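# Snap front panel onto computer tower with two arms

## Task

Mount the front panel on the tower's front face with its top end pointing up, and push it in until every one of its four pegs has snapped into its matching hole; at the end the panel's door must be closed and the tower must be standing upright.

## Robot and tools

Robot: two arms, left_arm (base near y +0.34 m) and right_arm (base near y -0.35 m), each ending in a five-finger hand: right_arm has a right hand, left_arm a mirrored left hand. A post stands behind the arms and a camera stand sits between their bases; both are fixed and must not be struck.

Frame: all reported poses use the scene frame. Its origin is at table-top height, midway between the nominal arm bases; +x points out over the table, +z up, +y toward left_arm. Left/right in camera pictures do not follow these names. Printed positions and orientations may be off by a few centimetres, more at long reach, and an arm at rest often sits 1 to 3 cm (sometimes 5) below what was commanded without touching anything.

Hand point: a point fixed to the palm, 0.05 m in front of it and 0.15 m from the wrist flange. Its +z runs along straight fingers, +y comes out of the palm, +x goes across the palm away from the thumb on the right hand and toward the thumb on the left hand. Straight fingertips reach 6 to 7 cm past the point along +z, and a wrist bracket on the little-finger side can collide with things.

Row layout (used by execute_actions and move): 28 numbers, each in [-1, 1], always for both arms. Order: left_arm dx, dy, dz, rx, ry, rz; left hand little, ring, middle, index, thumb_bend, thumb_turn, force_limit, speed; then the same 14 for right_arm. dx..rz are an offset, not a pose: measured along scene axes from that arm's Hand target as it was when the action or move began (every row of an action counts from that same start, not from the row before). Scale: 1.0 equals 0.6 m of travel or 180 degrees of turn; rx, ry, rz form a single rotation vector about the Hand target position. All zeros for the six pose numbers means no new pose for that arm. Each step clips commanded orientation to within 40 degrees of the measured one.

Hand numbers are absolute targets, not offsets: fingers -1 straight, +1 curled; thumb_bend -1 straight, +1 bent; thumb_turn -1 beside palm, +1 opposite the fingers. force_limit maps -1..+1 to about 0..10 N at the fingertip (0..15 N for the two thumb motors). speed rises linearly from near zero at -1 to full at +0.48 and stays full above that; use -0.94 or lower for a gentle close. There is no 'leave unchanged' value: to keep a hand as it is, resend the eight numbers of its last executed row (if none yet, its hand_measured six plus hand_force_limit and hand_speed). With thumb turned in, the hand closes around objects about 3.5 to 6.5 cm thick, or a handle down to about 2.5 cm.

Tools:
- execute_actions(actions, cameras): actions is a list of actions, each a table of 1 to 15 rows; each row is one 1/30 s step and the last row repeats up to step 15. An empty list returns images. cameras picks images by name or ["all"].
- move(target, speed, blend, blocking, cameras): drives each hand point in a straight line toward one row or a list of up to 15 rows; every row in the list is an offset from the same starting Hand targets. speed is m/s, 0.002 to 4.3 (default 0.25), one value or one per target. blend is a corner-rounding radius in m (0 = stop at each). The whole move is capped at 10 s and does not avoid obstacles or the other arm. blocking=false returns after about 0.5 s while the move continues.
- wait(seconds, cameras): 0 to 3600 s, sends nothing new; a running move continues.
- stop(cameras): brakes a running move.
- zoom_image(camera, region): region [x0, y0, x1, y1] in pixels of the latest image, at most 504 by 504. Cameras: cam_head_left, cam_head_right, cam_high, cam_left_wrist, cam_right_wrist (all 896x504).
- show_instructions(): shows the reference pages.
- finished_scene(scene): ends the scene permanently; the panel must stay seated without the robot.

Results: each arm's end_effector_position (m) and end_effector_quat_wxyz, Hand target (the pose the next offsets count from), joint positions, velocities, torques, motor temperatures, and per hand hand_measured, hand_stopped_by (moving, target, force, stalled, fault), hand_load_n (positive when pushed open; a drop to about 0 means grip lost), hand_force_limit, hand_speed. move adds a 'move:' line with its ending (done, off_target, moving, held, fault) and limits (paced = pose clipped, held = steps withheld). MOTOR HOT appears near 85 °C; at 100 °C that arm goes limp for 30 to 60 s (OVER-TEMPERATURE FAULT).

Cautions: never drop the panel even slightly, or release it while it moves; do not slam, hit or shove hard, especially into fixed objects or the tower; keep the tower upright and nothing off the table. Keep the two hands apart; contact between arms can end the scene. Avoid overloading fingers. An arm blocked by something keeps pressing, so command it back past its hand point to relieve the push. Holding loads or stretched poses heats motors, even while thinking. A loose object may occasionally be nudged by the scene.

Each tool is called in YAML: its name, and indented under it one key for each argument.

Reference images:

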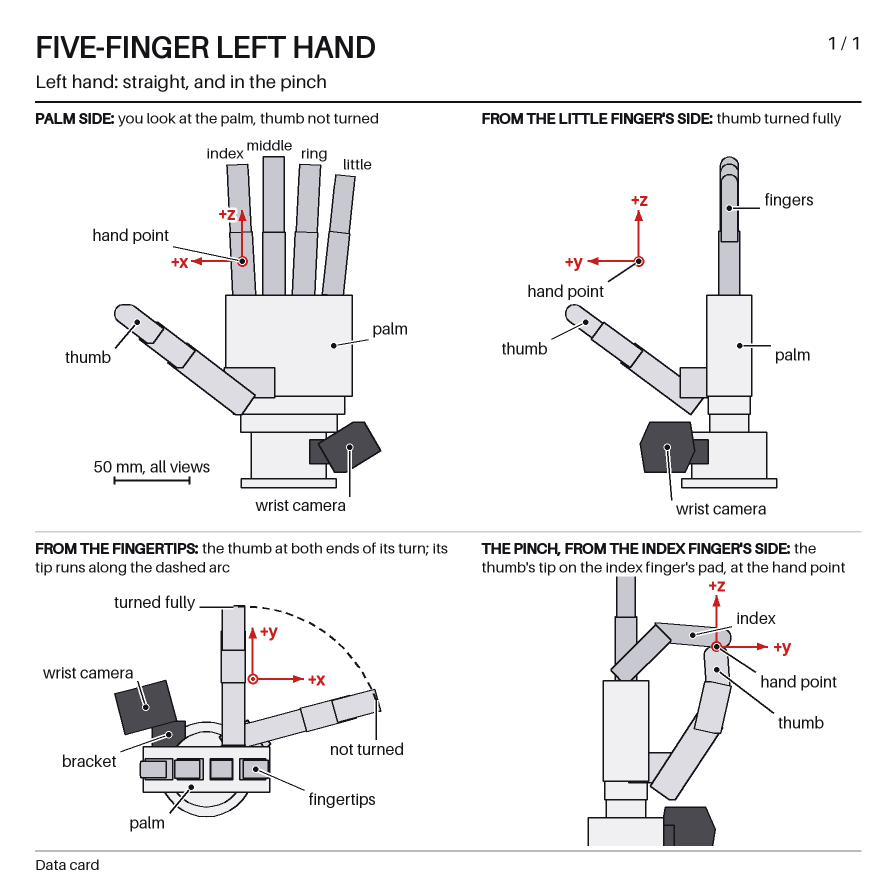

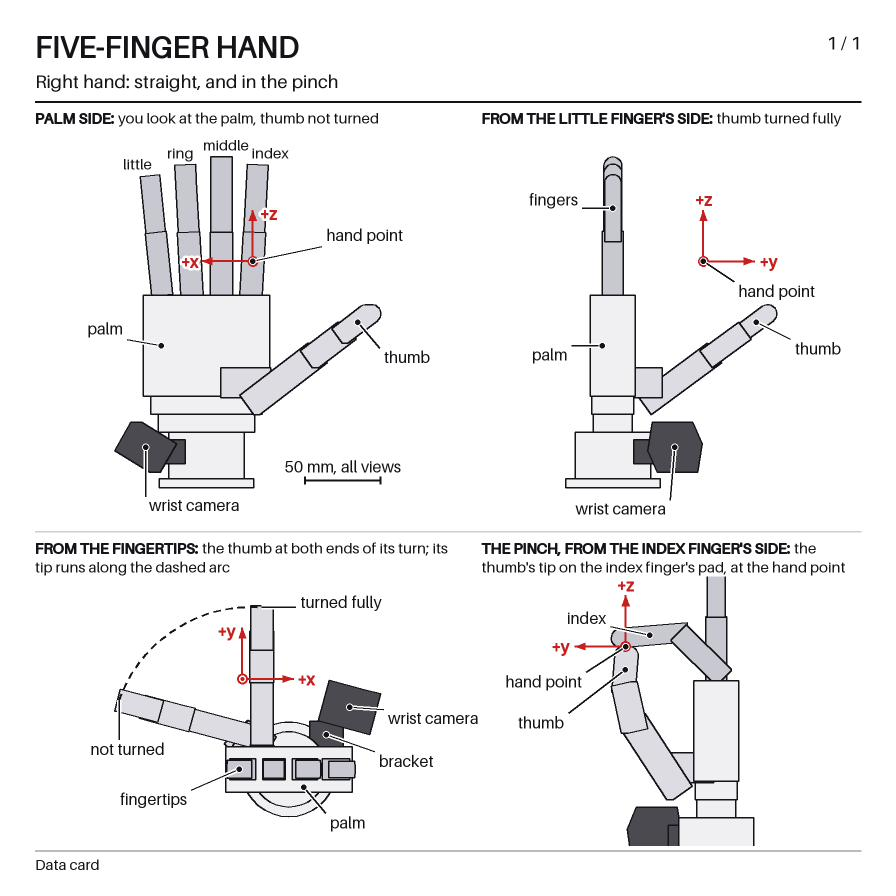

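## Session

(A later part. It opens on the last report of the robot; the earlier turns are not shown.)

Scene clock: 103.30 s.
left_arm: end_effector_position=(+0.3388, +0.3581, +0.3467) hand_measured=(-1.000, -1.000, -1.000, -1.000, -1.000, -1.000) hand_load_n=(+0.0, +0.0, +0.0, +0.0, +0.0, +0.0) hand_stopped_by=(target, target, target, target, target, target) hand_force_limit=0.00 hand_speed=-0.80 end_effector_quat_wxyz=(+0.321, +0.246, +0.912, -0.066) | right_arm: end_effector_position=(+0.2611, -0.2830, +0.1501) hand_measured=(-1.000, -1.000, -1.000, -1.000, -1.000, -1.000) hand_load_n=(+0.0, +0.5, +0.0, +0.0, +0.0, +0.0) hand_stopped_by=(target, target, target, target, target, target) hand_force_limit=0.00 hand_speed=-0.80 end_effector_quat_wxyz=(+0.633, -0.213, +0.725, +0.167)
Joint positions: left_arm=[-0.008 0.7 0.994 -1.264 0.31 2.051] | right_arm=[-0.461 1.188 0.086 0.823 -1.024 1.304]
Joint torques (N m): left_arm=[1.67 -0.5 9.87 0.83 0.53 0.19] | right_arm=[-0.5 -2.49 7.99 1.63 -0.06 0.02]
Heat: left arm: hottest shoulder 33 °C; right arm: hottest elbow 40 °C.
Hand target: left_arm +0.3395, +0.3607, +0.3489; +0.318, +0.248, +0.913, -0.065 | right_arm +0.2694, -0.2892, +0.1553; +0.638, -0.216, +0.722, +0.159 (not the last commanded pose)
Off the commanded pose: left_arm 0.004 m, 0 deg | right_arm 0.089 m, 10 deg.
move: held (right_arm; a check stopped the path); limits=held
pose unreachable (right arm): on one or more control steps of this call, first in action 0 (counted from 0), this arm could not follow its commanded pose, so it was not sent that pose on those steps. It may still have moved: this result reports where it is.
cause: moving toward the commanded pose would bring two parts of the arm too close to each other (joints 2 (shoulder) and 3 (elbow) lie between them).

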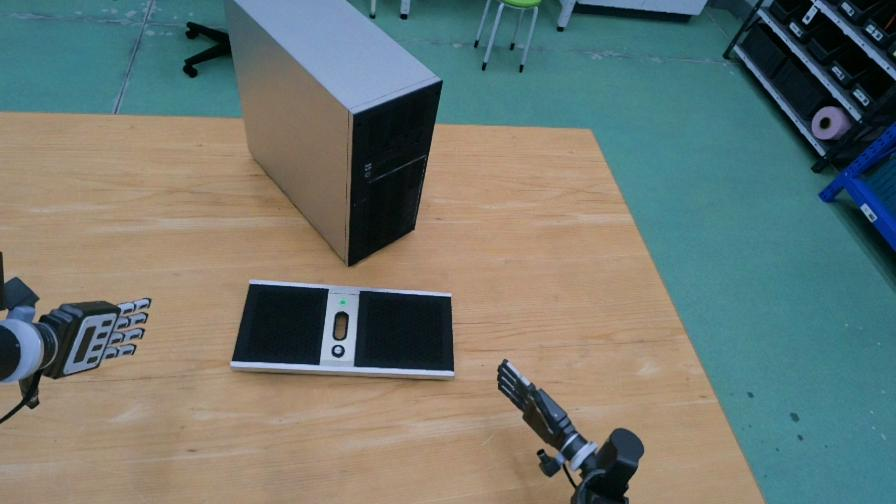

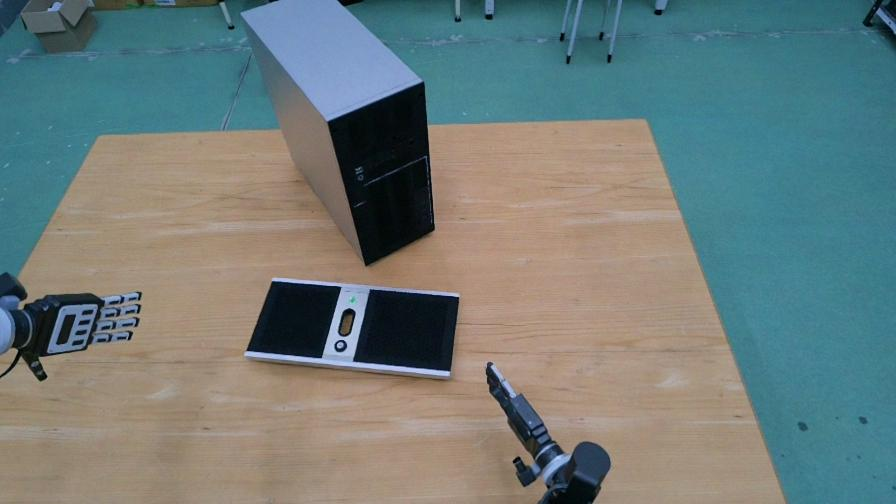

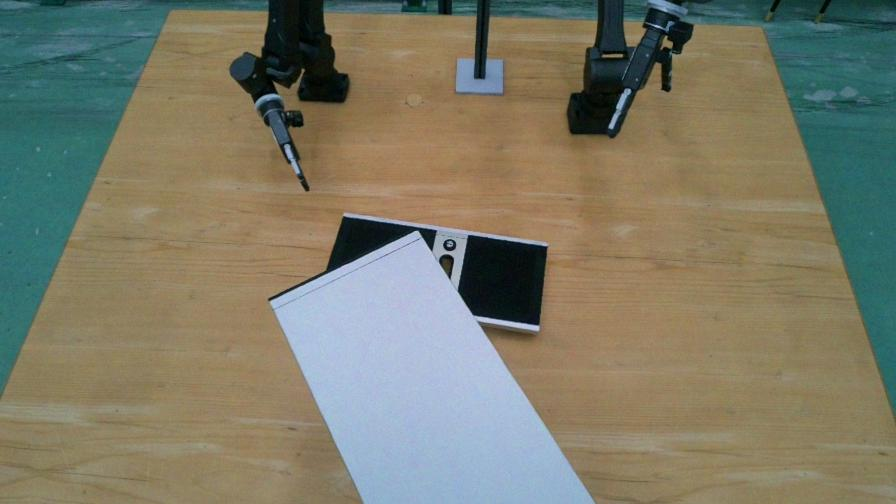

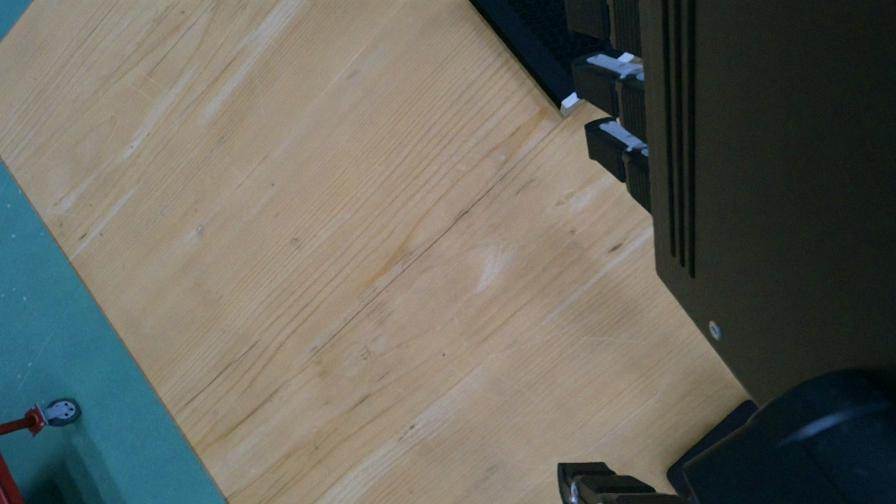

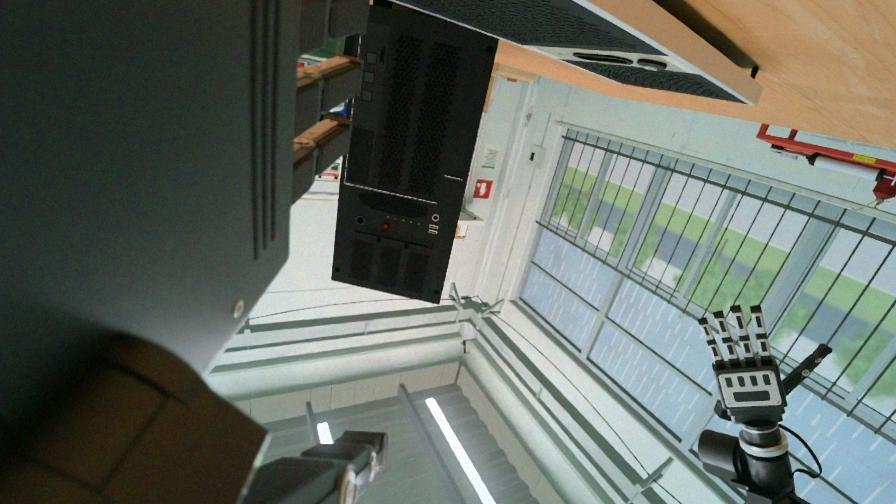

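move:
  target: [0,0,0,0,0,0,-1,-1,-1,-1,-1,-1,0,-0.8, 0,0,-0.03,-0.051,0.098,0,-1,-1,-1,-1,-1,-1,0,-0.8]
  cameras: ["cam_right_wrist"]
  speed: 0.3

Scene clock: 105.93 s.
left_arm: end_effector_position=(+0.3388, +0.3581, +0.3467) hand_measured=(-1.000, -1.000, -1.000, -1.000, -1.000, -1.000) hand_load_n=(+0.5, +0.0, +0.0, +0.0, +0.0, +0.0) hand_stopped_by=(target, target, target, target, target, target) hand_force_limit=0.00 hand_speed=-0.80 end_effector_quat_wxyz=(+0.321, +0.246, +0.912, -0.066) | right_arm: end_effector_position=(+0.2563, -0.2846, +0.1202) hand_measured=(-1.000, -1.000, -1.000, -1.000, -1.000, -1.000) hand_load_n=(+0.0, +0.0, +0.0, +0.0, +0.0, +0.0) hand_stopped_by=(target, target, target, target, target, target) hand_force_limit=0.00 hand_speed=-0.80 end_effector_quat_wxyz=(+0.489, -0.226, +0.830, +0.144)
Joint positions: left_arm=[-0.008 0.7 0.994 -1.264 0.31 2.051] | right_arm=[-0.43 0.882 0.235 -0.159 -0.844 0.93]
Joint torques (N m): left_arm=[1.67 -0.32 9.81 0.83 0.54 0.2] | right_arm=[0.09 -1.67 12.83 1.1 -0.41 -0.02]
Heat: left arm: hottest shoulder 33 °C; right arm: hottest elbow 40 °C.
Hand target: left_arm +0.3395, +0.3607, +0.3489; +0.318, +0.248, +0.913, -0.065 | right_arm +0.2694, -0.2892, +0.1372; +0.501, -0.239, +0.821, +0.132
Off the commanded pose: left_arm 0.004 m, 0 deg | right_arm 0.022 m, 3 deg.
move: off_target (right_arm)

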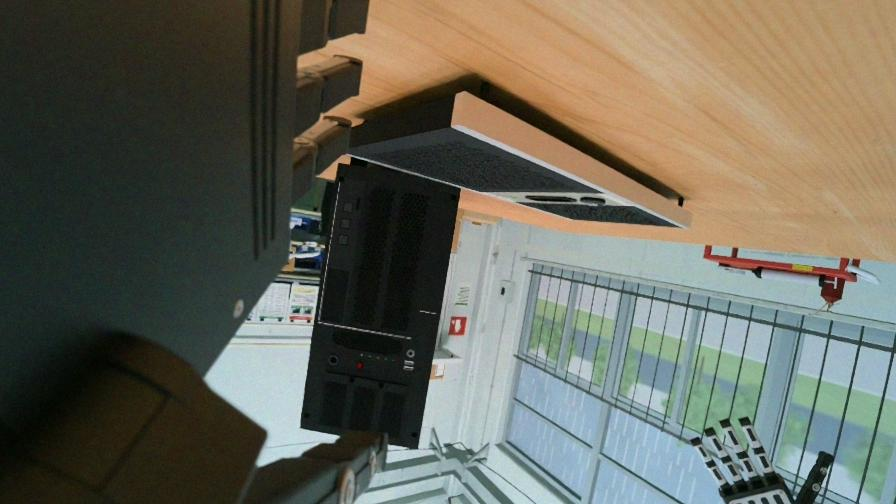

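zoom_image:
  camera: "cam_right_wrist"
  region: [340, 60, 540, 180]

zoom_image:
  camera: "cam_right_wrist"
  region: [560, 130, 720, 250]

zoom_image:
  camera: "cam_right_wrist"
  region: [290, 300, 470, 460]

Scaled by 2.520.

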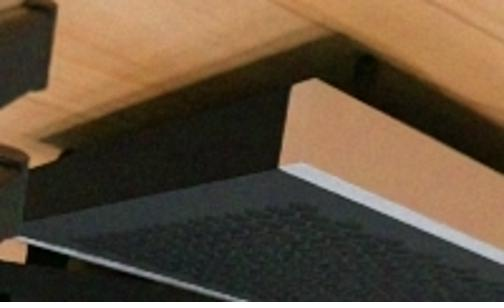

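Scaled by 3.150.

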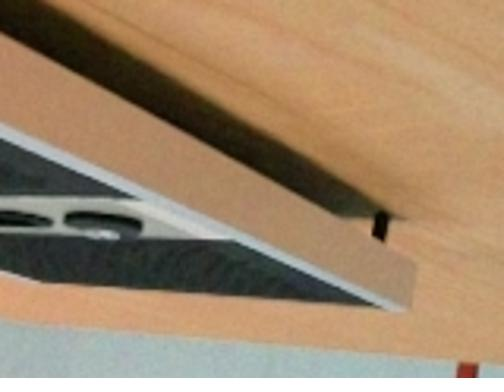

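Scaled by 2.800.

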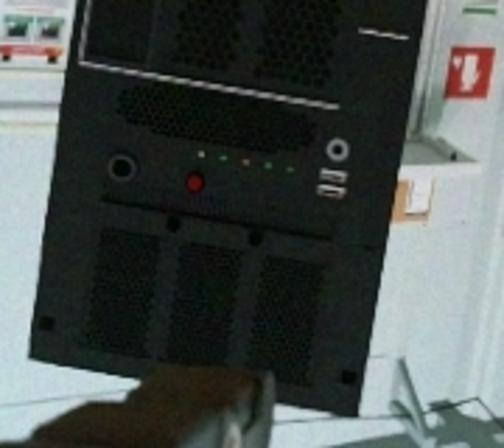

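move:
  target: [0,0,0,0,0,0,-1,-1,-1,-1,-1,-1,0,-0.8, 0.467,-0.185,0.16,-0.293,0.204,0.241,-1,-1,-1,-1,-1,-1,0,-0.8]
  cameras: ["all"]
  speed: 0.3

Scene clock: 120.40 s.
left_arm: end_effector_position=(+0.3388, +0.3581, +0.3467) hand_measured=(-1.000, -1.000, -1.000, -1.000, -1.000, -1.000) hand_load_n=(+0.0, +0.0, +0.0, +0.0, +0.0, +0.0) hand_stopped_by=(target, target, target, target, target, target) hand_force_limit=0.00 hand_speed=-0.80 end_effector_quat_wxyz=(+0.321, +0.246, +0.912, -0.066) | right_arm: end_effector_position=(+0.5393, -0.3995, +0.2254) hand_measured=(-1.000, -1.000, -1.000, -1.000, -1.000, -1.000) hand_load_n=(+0.0, +0.0, +0.0, +0.0, +0.0, +0.0) hand_stopped_by=(target, target, target, target, target, target) hand_force_limit=0.00 hand_speed=-0.80 end_effector_quat_wxyz=(+0.012, -0.642, +0.766, -0.012)
Joint positions: left_arm=[-0.008 0.7 0.994 -1.264 0.31 2.051] | right_arm=[-0.11 2.036 2.178 -1.679 -0.003 0.03]
Joint torques (N m): left_arm=[1.79 -0.44 9.81 0.83 0.54 0.21] | right_arm=[-0.91 -16.79 14.41 -0.08 0.24 -0.11]
Heat: left arm: hottest shoulder 33 °C; right arm: hottest elbow 42 °C.
Hand target: left_arm +0.3395, +0.3607, +0.3489; +0.318, +0.248, +0.913, -0.065 | right_arm +0.5496, -0.4003, +0.2334; -0.001, -0.648, +0.761, -0.001
Off the commanded pose: left_arm 0.004 m, 0 deg | right_arm 0.013 m, 2 deg.
joint sent to its limit (right arm) — joint 4 (wrist pitch), lower limit. The joint targets are off in orientation, not in position.
move: off_target (right_arm)

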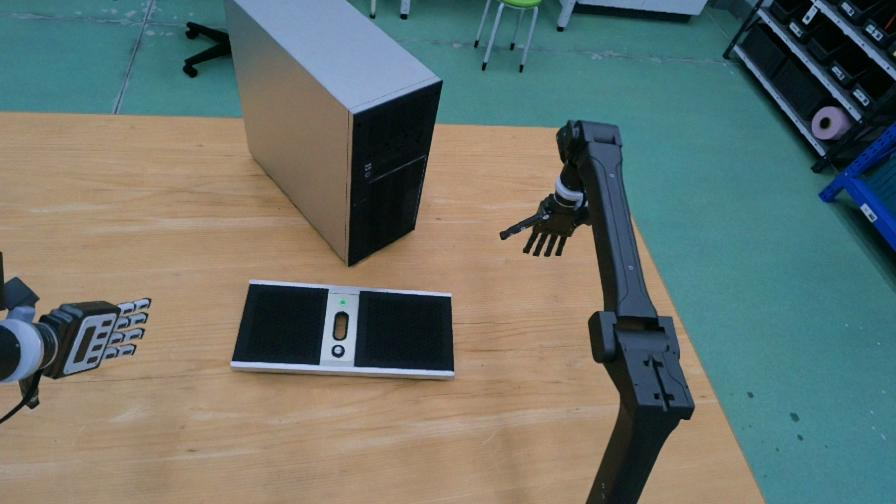

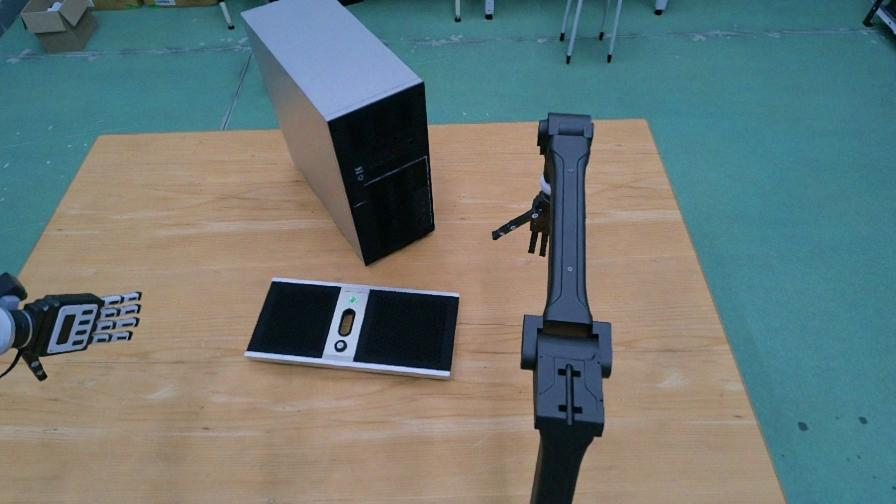

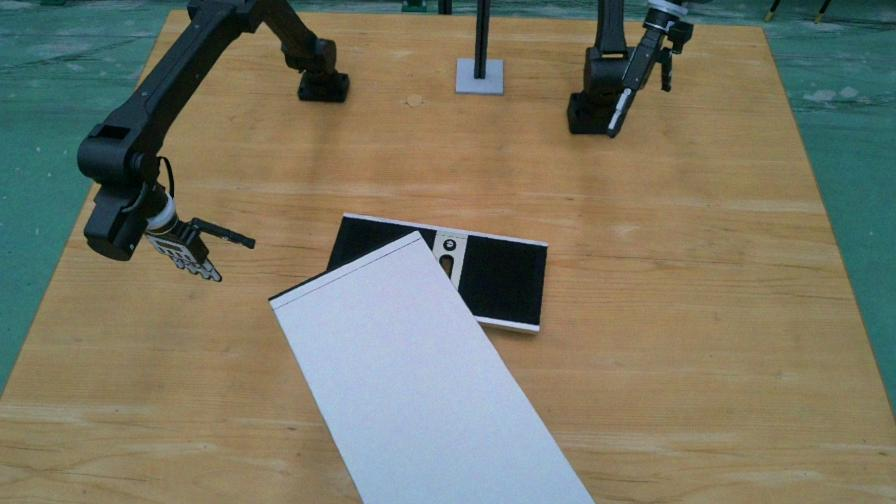

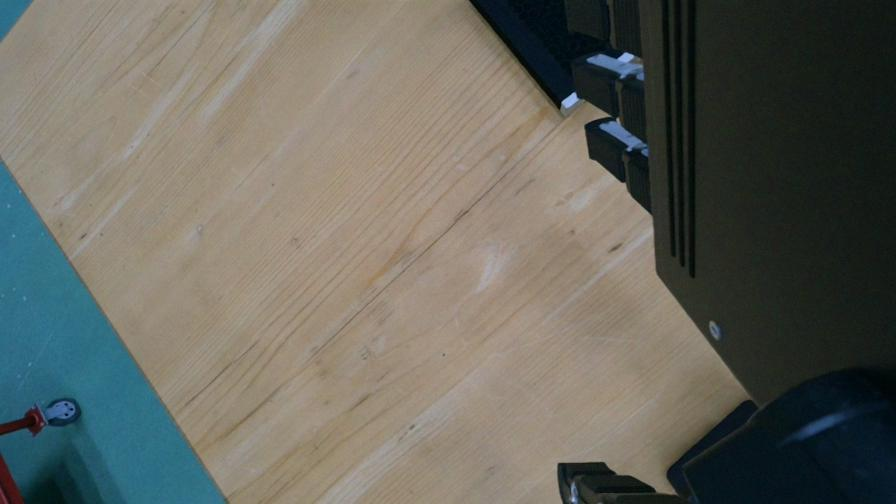

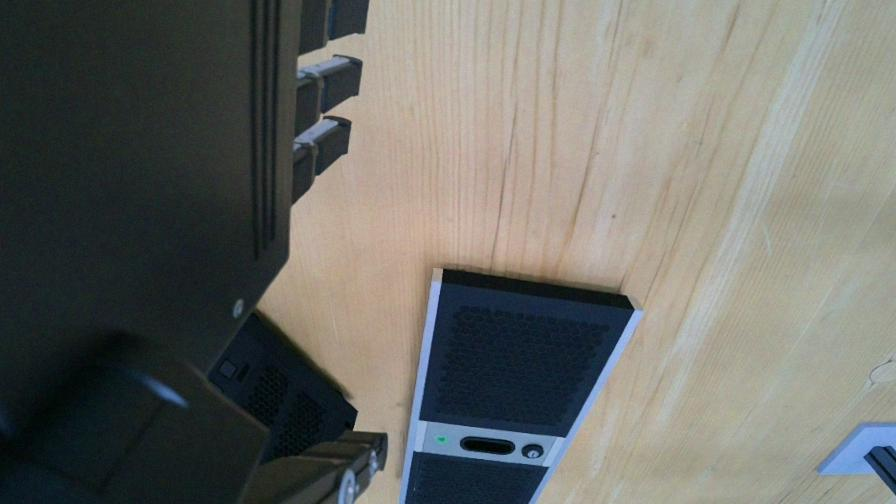

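move:
  target: [0,0,0,0,0,0,-1,-1,-1,-1,-1,-1,0,-0.8, 0.05,0.08,-0.17,0,0,0,-1,-1,-1,-1,-1,-1,0,-0.8]
  cameras: ["all"]
  speed: 0.2

Scene clock: 126.57 s.
left_arm: end_effector_position=(+0.3388, +0.3581, +0.3467) hand_measured=(-1.000, -1.000, -1.000, -1.000, -1.000, -1.000) hand_load_n=(+0.0, +0.0, +0.0, +0.0, +0.0, +0.0) hand_stopped_by=(target, target, target, target, target, target) hand_force_limit=0.00 hand_speed=-0.80 end_effector_quat_wxyz=(+0.321, +0.246, +0.912, -0.066) | right_arm: end_effector_position=(+0.5791, -0.3508, +0.1390) hand_measured=(-1.000, -1.000, -1.000, -1.000, -1.000, -1.000) hand_load_n=(+0.0, +0.0, +0.0, +0.0, +0.0, +0.0) hand_stopped_by=(target, target, target, target, target, target) hand_force_limit=0.00 hand_speed=-0.80 end_effector_quat_wxyz=(+0.001, -0.653, +0.757, -0.003)
Joint positions: left_arm=[-0.008 0.7 0.994 -1.264 0.31 2.051] | right_arm=[-0.026 2.17 2.169 -1.564 0.003 0.085]
Joint torques (N m): left_arm=[1.61 -0.32 9.84 0.83 0.53 0.2] | right_arm=[-1.2 -18.55 9.02 0.69 0.25 0.1]
Motor temperatures (°C): left_arm=[29 32 32 27 30 28] | right_arm=[30 31 43 28 29 27]
Heat: left arm: hottest shoulder 32 °C; right arm: hottest elbow 43 °C.
Hand target: left_arm +0.3395, +0.3607, +0.3489; +0.318, +0.248, +0.913, -0.065 | right_arm +0.5796, -0.3523, +0.1314; -0.001, -0.648, +0.761, -0.001
Off the commanded pose: left_arm 0.004 m, 0 deg | right_arm 0.008 m, 1 deg.
move: done

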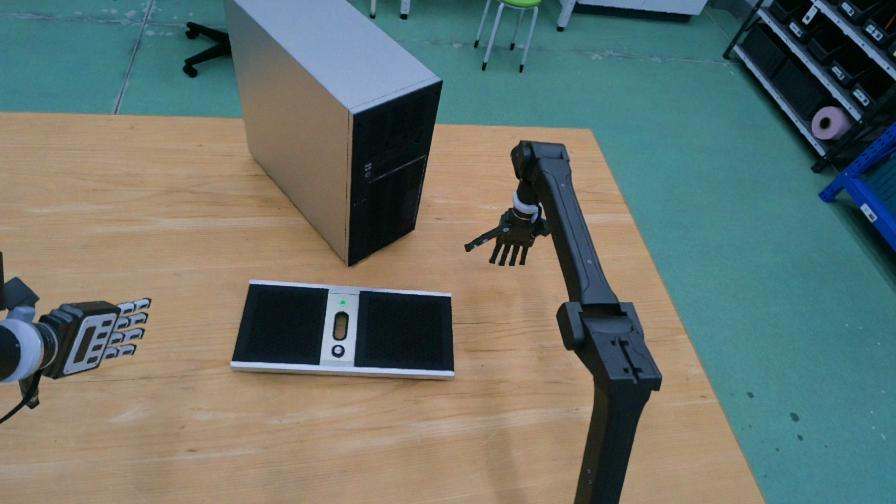

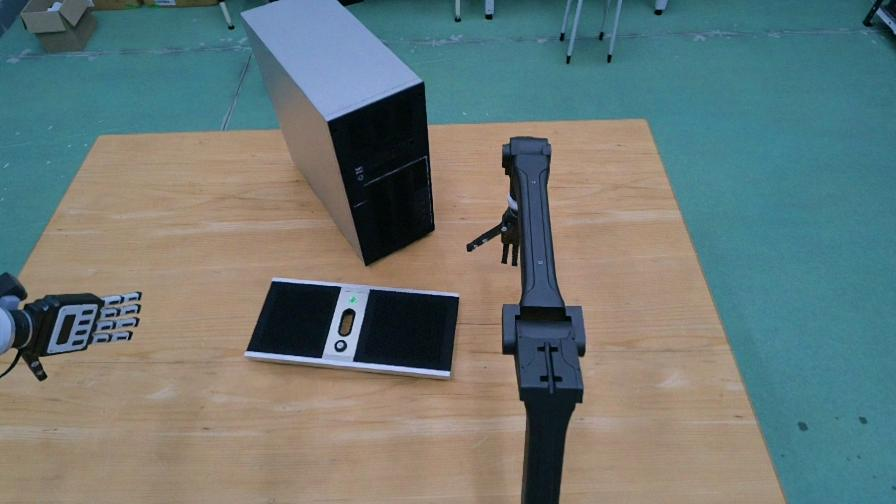

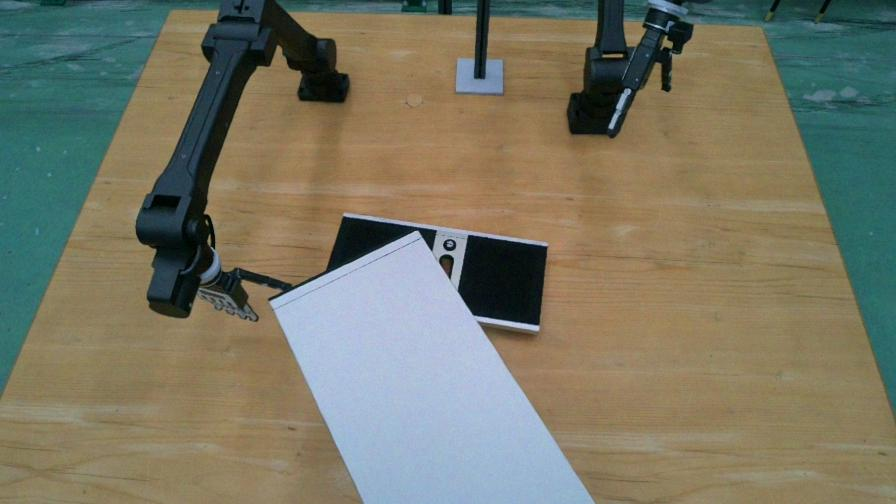

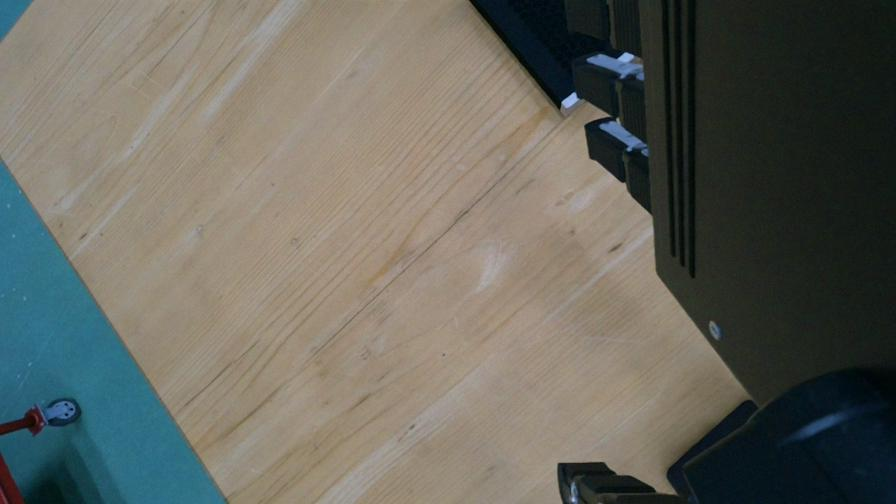

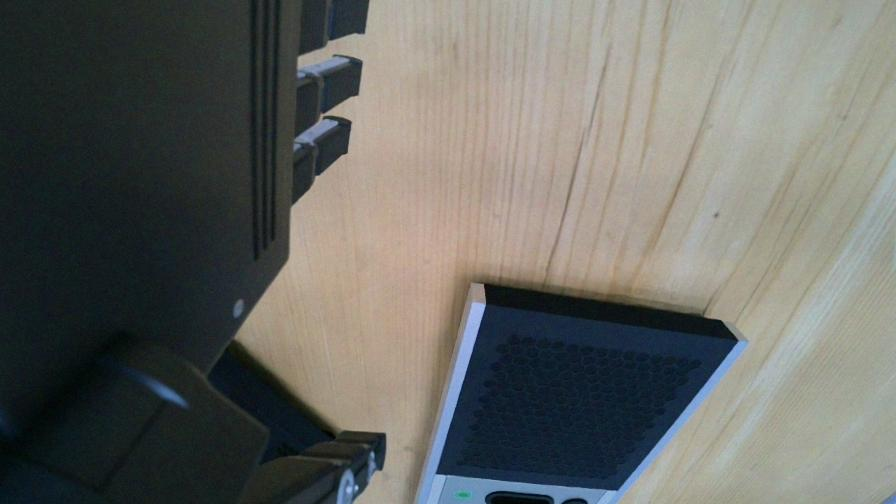

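zoom_image:
  camera: "cam_high"
  region: [180, 230, 300, 340]

zoom_image:
  camera: "cam_head_left"
  region: [430, 190, 570, 310]

Scaled by 4.200.

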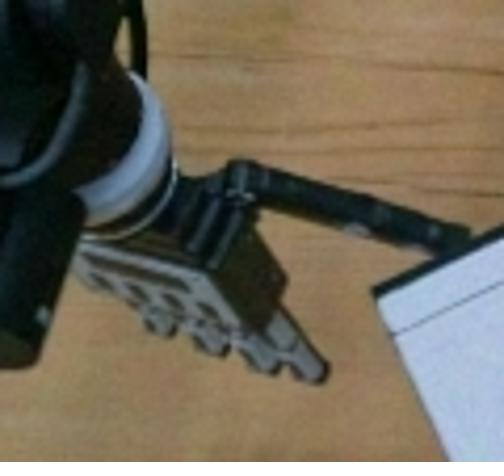

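Scaled by 3.600.

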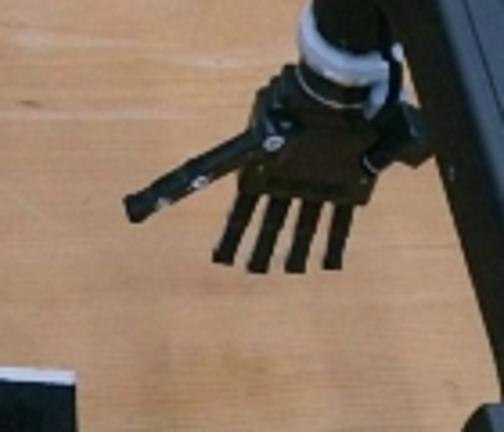

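move:
  target: [0.434,-0.101,-0.215,-0.116,0.216,0.5855,-1,-1,-1,-1,-1,-1,0,-0.8, 0,0,-0.086,0,0,0,-1,-1,-1,-1,-1,-1,0,-0.8]
  cameras: ["all"]
  speed: 0.3

Scene clock: 146.83 s.
left_arm: end_effector_position=(+0.5868, +0.2958, +0.2034) hand_measured=(-1.000, -1.000, -1.000, -1.000, -1.000, -1.000) hand_load_n=(+0.0, +0.0, +0.0, +0.0, +0.0, +0.0) hand_stopped_by=(target, target, target, target, target, target) hand_force_limit=0.00 hand_speed=-0.80 end_effector_quat_wxyz=(-0.014, -0.630, +0.776, +0.014) | right_arm: end_effector_position=(+0.5828, -0.3509, +0.0986) hand_measured=(-1.000, -1.000, -1.000, -1.000, -1.000, -1.000) hand_load_n=(+0.0, +0.0, +0.0, +0.0, +0.0, +0.0) hand_stopped_by=(target, target, target, target, target, target) hand_force_limit=0.00 hand_speed=-0.80 end_effector_quat_wxyz=(+0.009, -0.653, +0.757, -0.011)
Joint positions: left_arm=[-0.098 2.003 1.959 -1.566 -0.004 0.166] | right_arm=[-0.026 2.17 2.066 -1.439 0.003 0.086]
Joint torques (N m): left_arm=[1.85 -16.67 12.6 -0.16 0.29 -0.09] | right_arm=[-0.85 -17.61 8.28 0.77 0.13 0.15]
Heat: left arm: hottest elbow 33 °C; right arm: hottest elbow 41 °C.
Hand target: left_arm +0.6000, +0.3001, +0.2200; +0.000, -0.640, +0.768, +0.001 | right_arm +0.5796, -0.3523, +0.0798; -0.001, -0.648, +0.761, -0.001
Off the commanded pose: left_arm 0.021 m, 3 deg | right_arm 0.019 m, 2 deg.
move: off_target (left_arm, right_arm)

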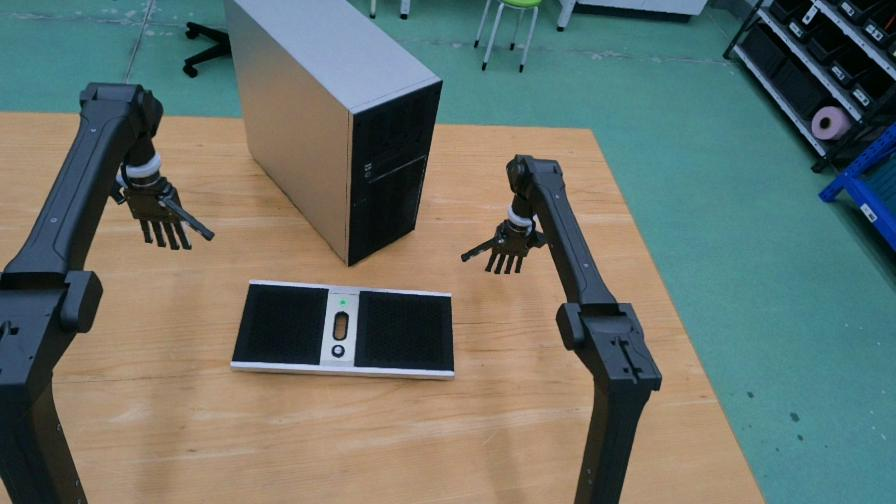

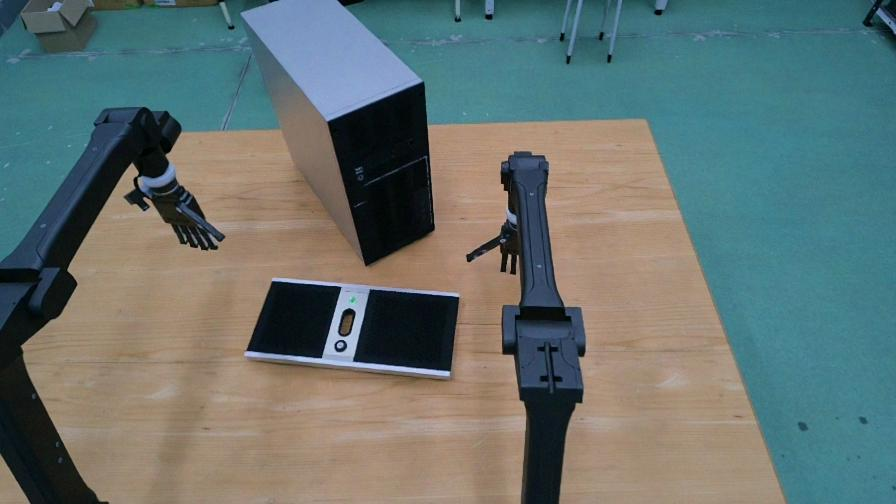

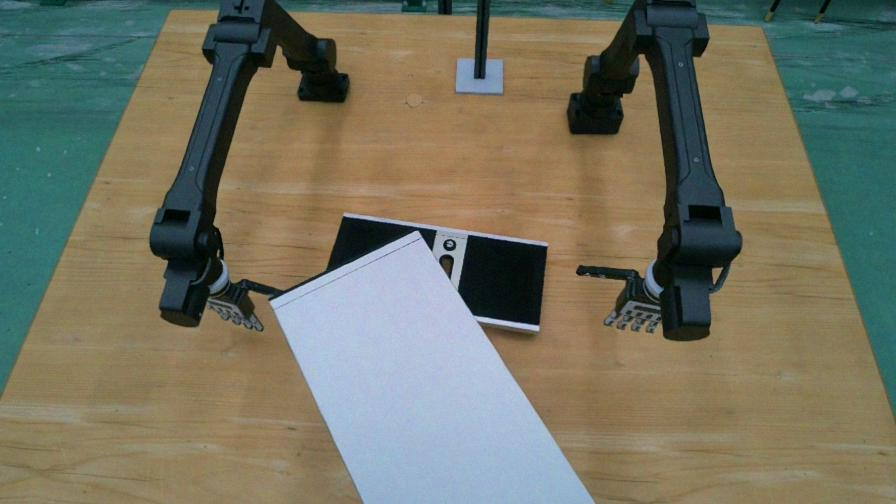

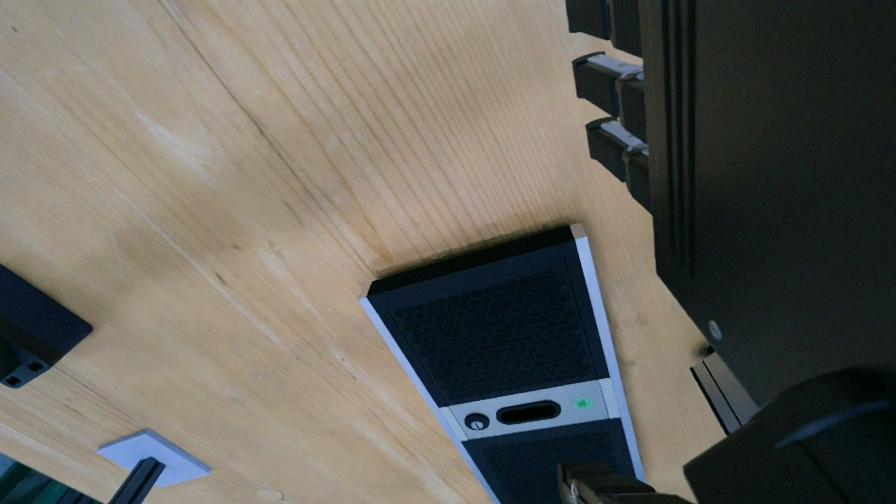

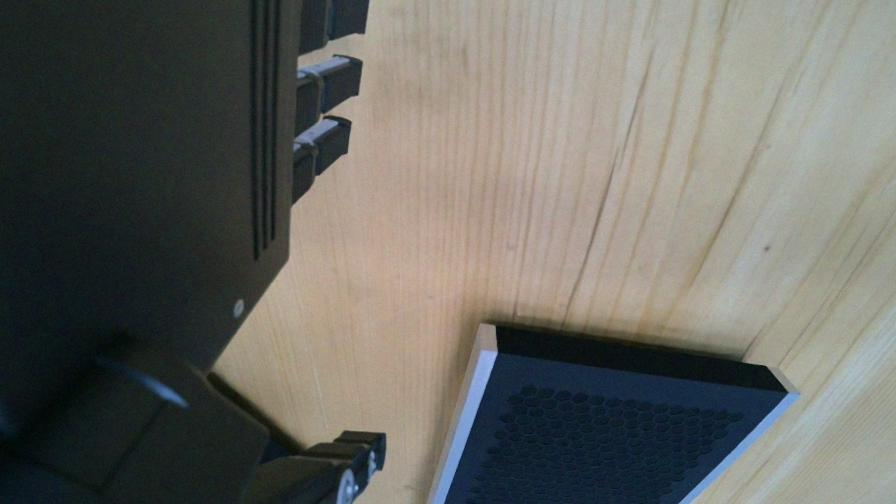

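move:
  target:
    - [0,0,-0.225,0,0,0,-1,-1,-1,-1,-1,-1,0,-0.8, 0,0,-0.01,0,0,0,-1,-1,-1,-1,-1,-1,0,-0.8]
    - [0,-0.308,-0.225,0,0,0,-1,-1,-1,-1,-1,-1,0,-0.8, 0,0.229,-0.01,0,0,0,-1,-1,-1,-1,-1,-1,0,-0.8]
  cameras: ["all"]
  speed: 0.2

Scene clock: 151.30 s.
left_arm: end_effector_position=(+0.5862, +0.1223, +0.0777) hand_measured=(-1.000, -1.000, -1.000, -1.000, -1.000, -1.000) hand_load_n=(+0.0, +0.0, -0.5, +0.0, +0.0, +0.0) hand_stopped_by=(target, target, target, target, target, target) hand_force_limit=0.00 hand_speed=-0.80 end_effector_quat_wxyz=(-0.006, -0.635, +0.772, +0.010) | right_arm: end_effector_position=(+0.5747, -0.2140, +0.0828) hand_measured=(-1.000, -1.000, -1.000, -1.000, -1.000, -1.000) hand_load_n=(+0.0, +0.0, +0.0, +0.0, +0.0, +0.0) hand_stopped_by=(target, target, target, target, target, target) hand_force_limit=0.00 hand_speed=-0.80 end_effector_quat_wxyz=(+0.003, -0.653, +0.757, -0.004)
Joint positions: left_arm=[-0.37 2.139 1.852 -1.307 -0.002 -0.118] | right_arm=[0.177 2.183 2.044 -1.422 0.003 0.288]
Joint torques (N m): left_arm=[0.62 -16.97 11.99 -0.1 0.26 -0.15] | right_arm=[-0.44 -16.38 11.71 -0.02 0.18 0.15]
Heat: left arm: hottest shoulder 33 °C; right arm: hottest elbow 40 °C.
Hand target: left_arm +0.5999, +0.1152, +0.0850; +0.000, -0.640, +0.768, +0.001 | right_arm +0.5796, -0.2148, +0.0739; -0.001, -0.648, +0.761, -0.001
Off the commanded pose: left_arm 0.017 m, 1 deg | right_arm 0.010 m, 1 deg.
move: off_target (left_arm)

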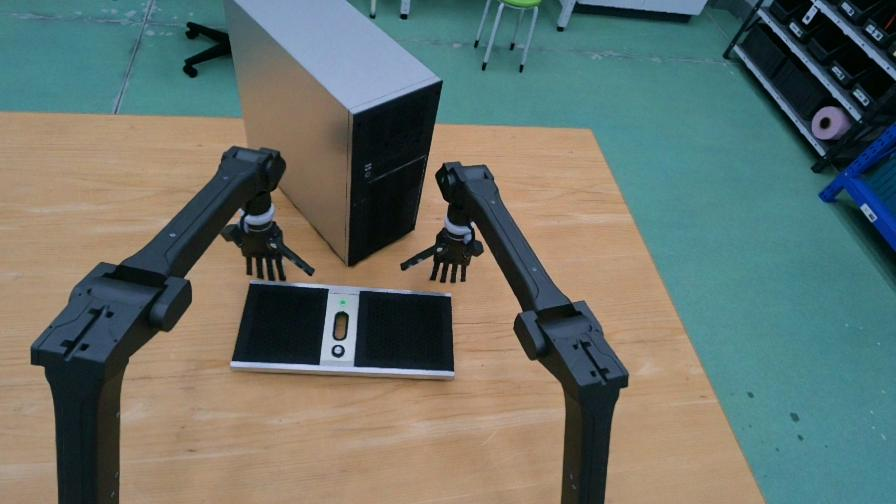

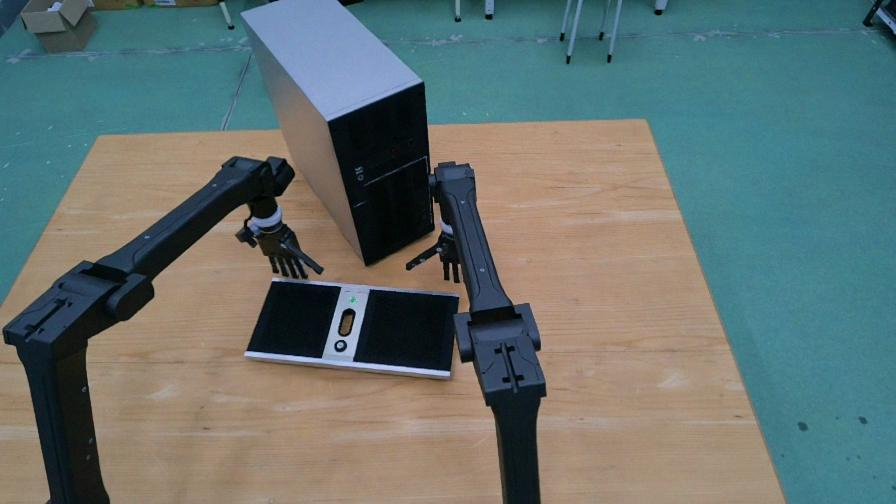

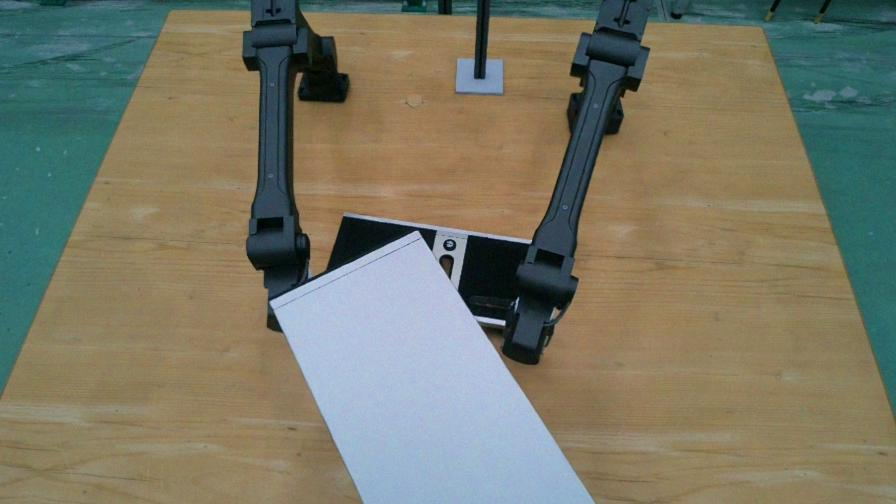

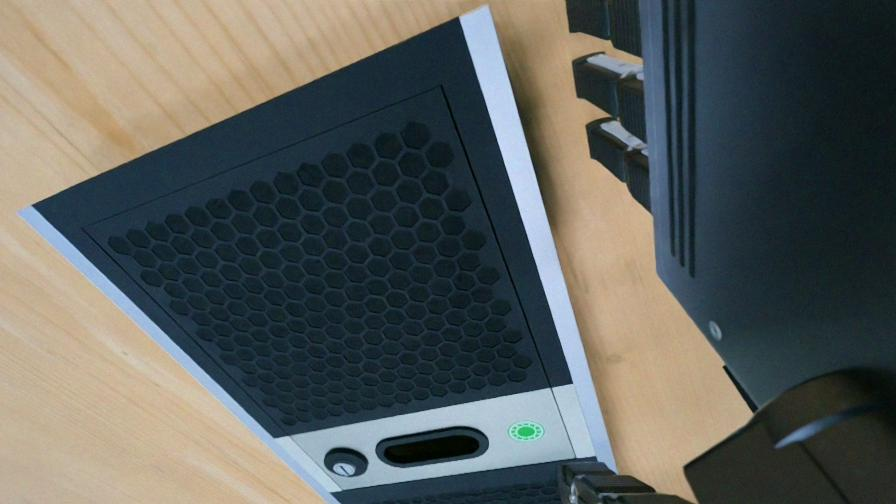

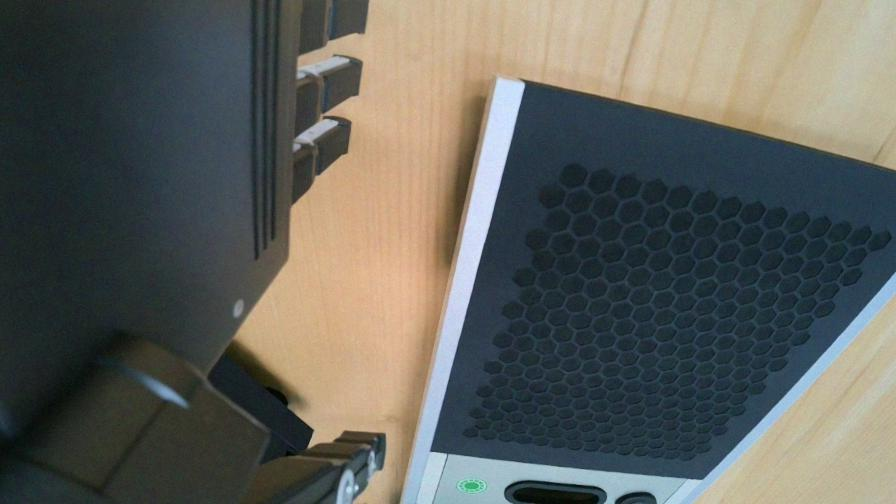

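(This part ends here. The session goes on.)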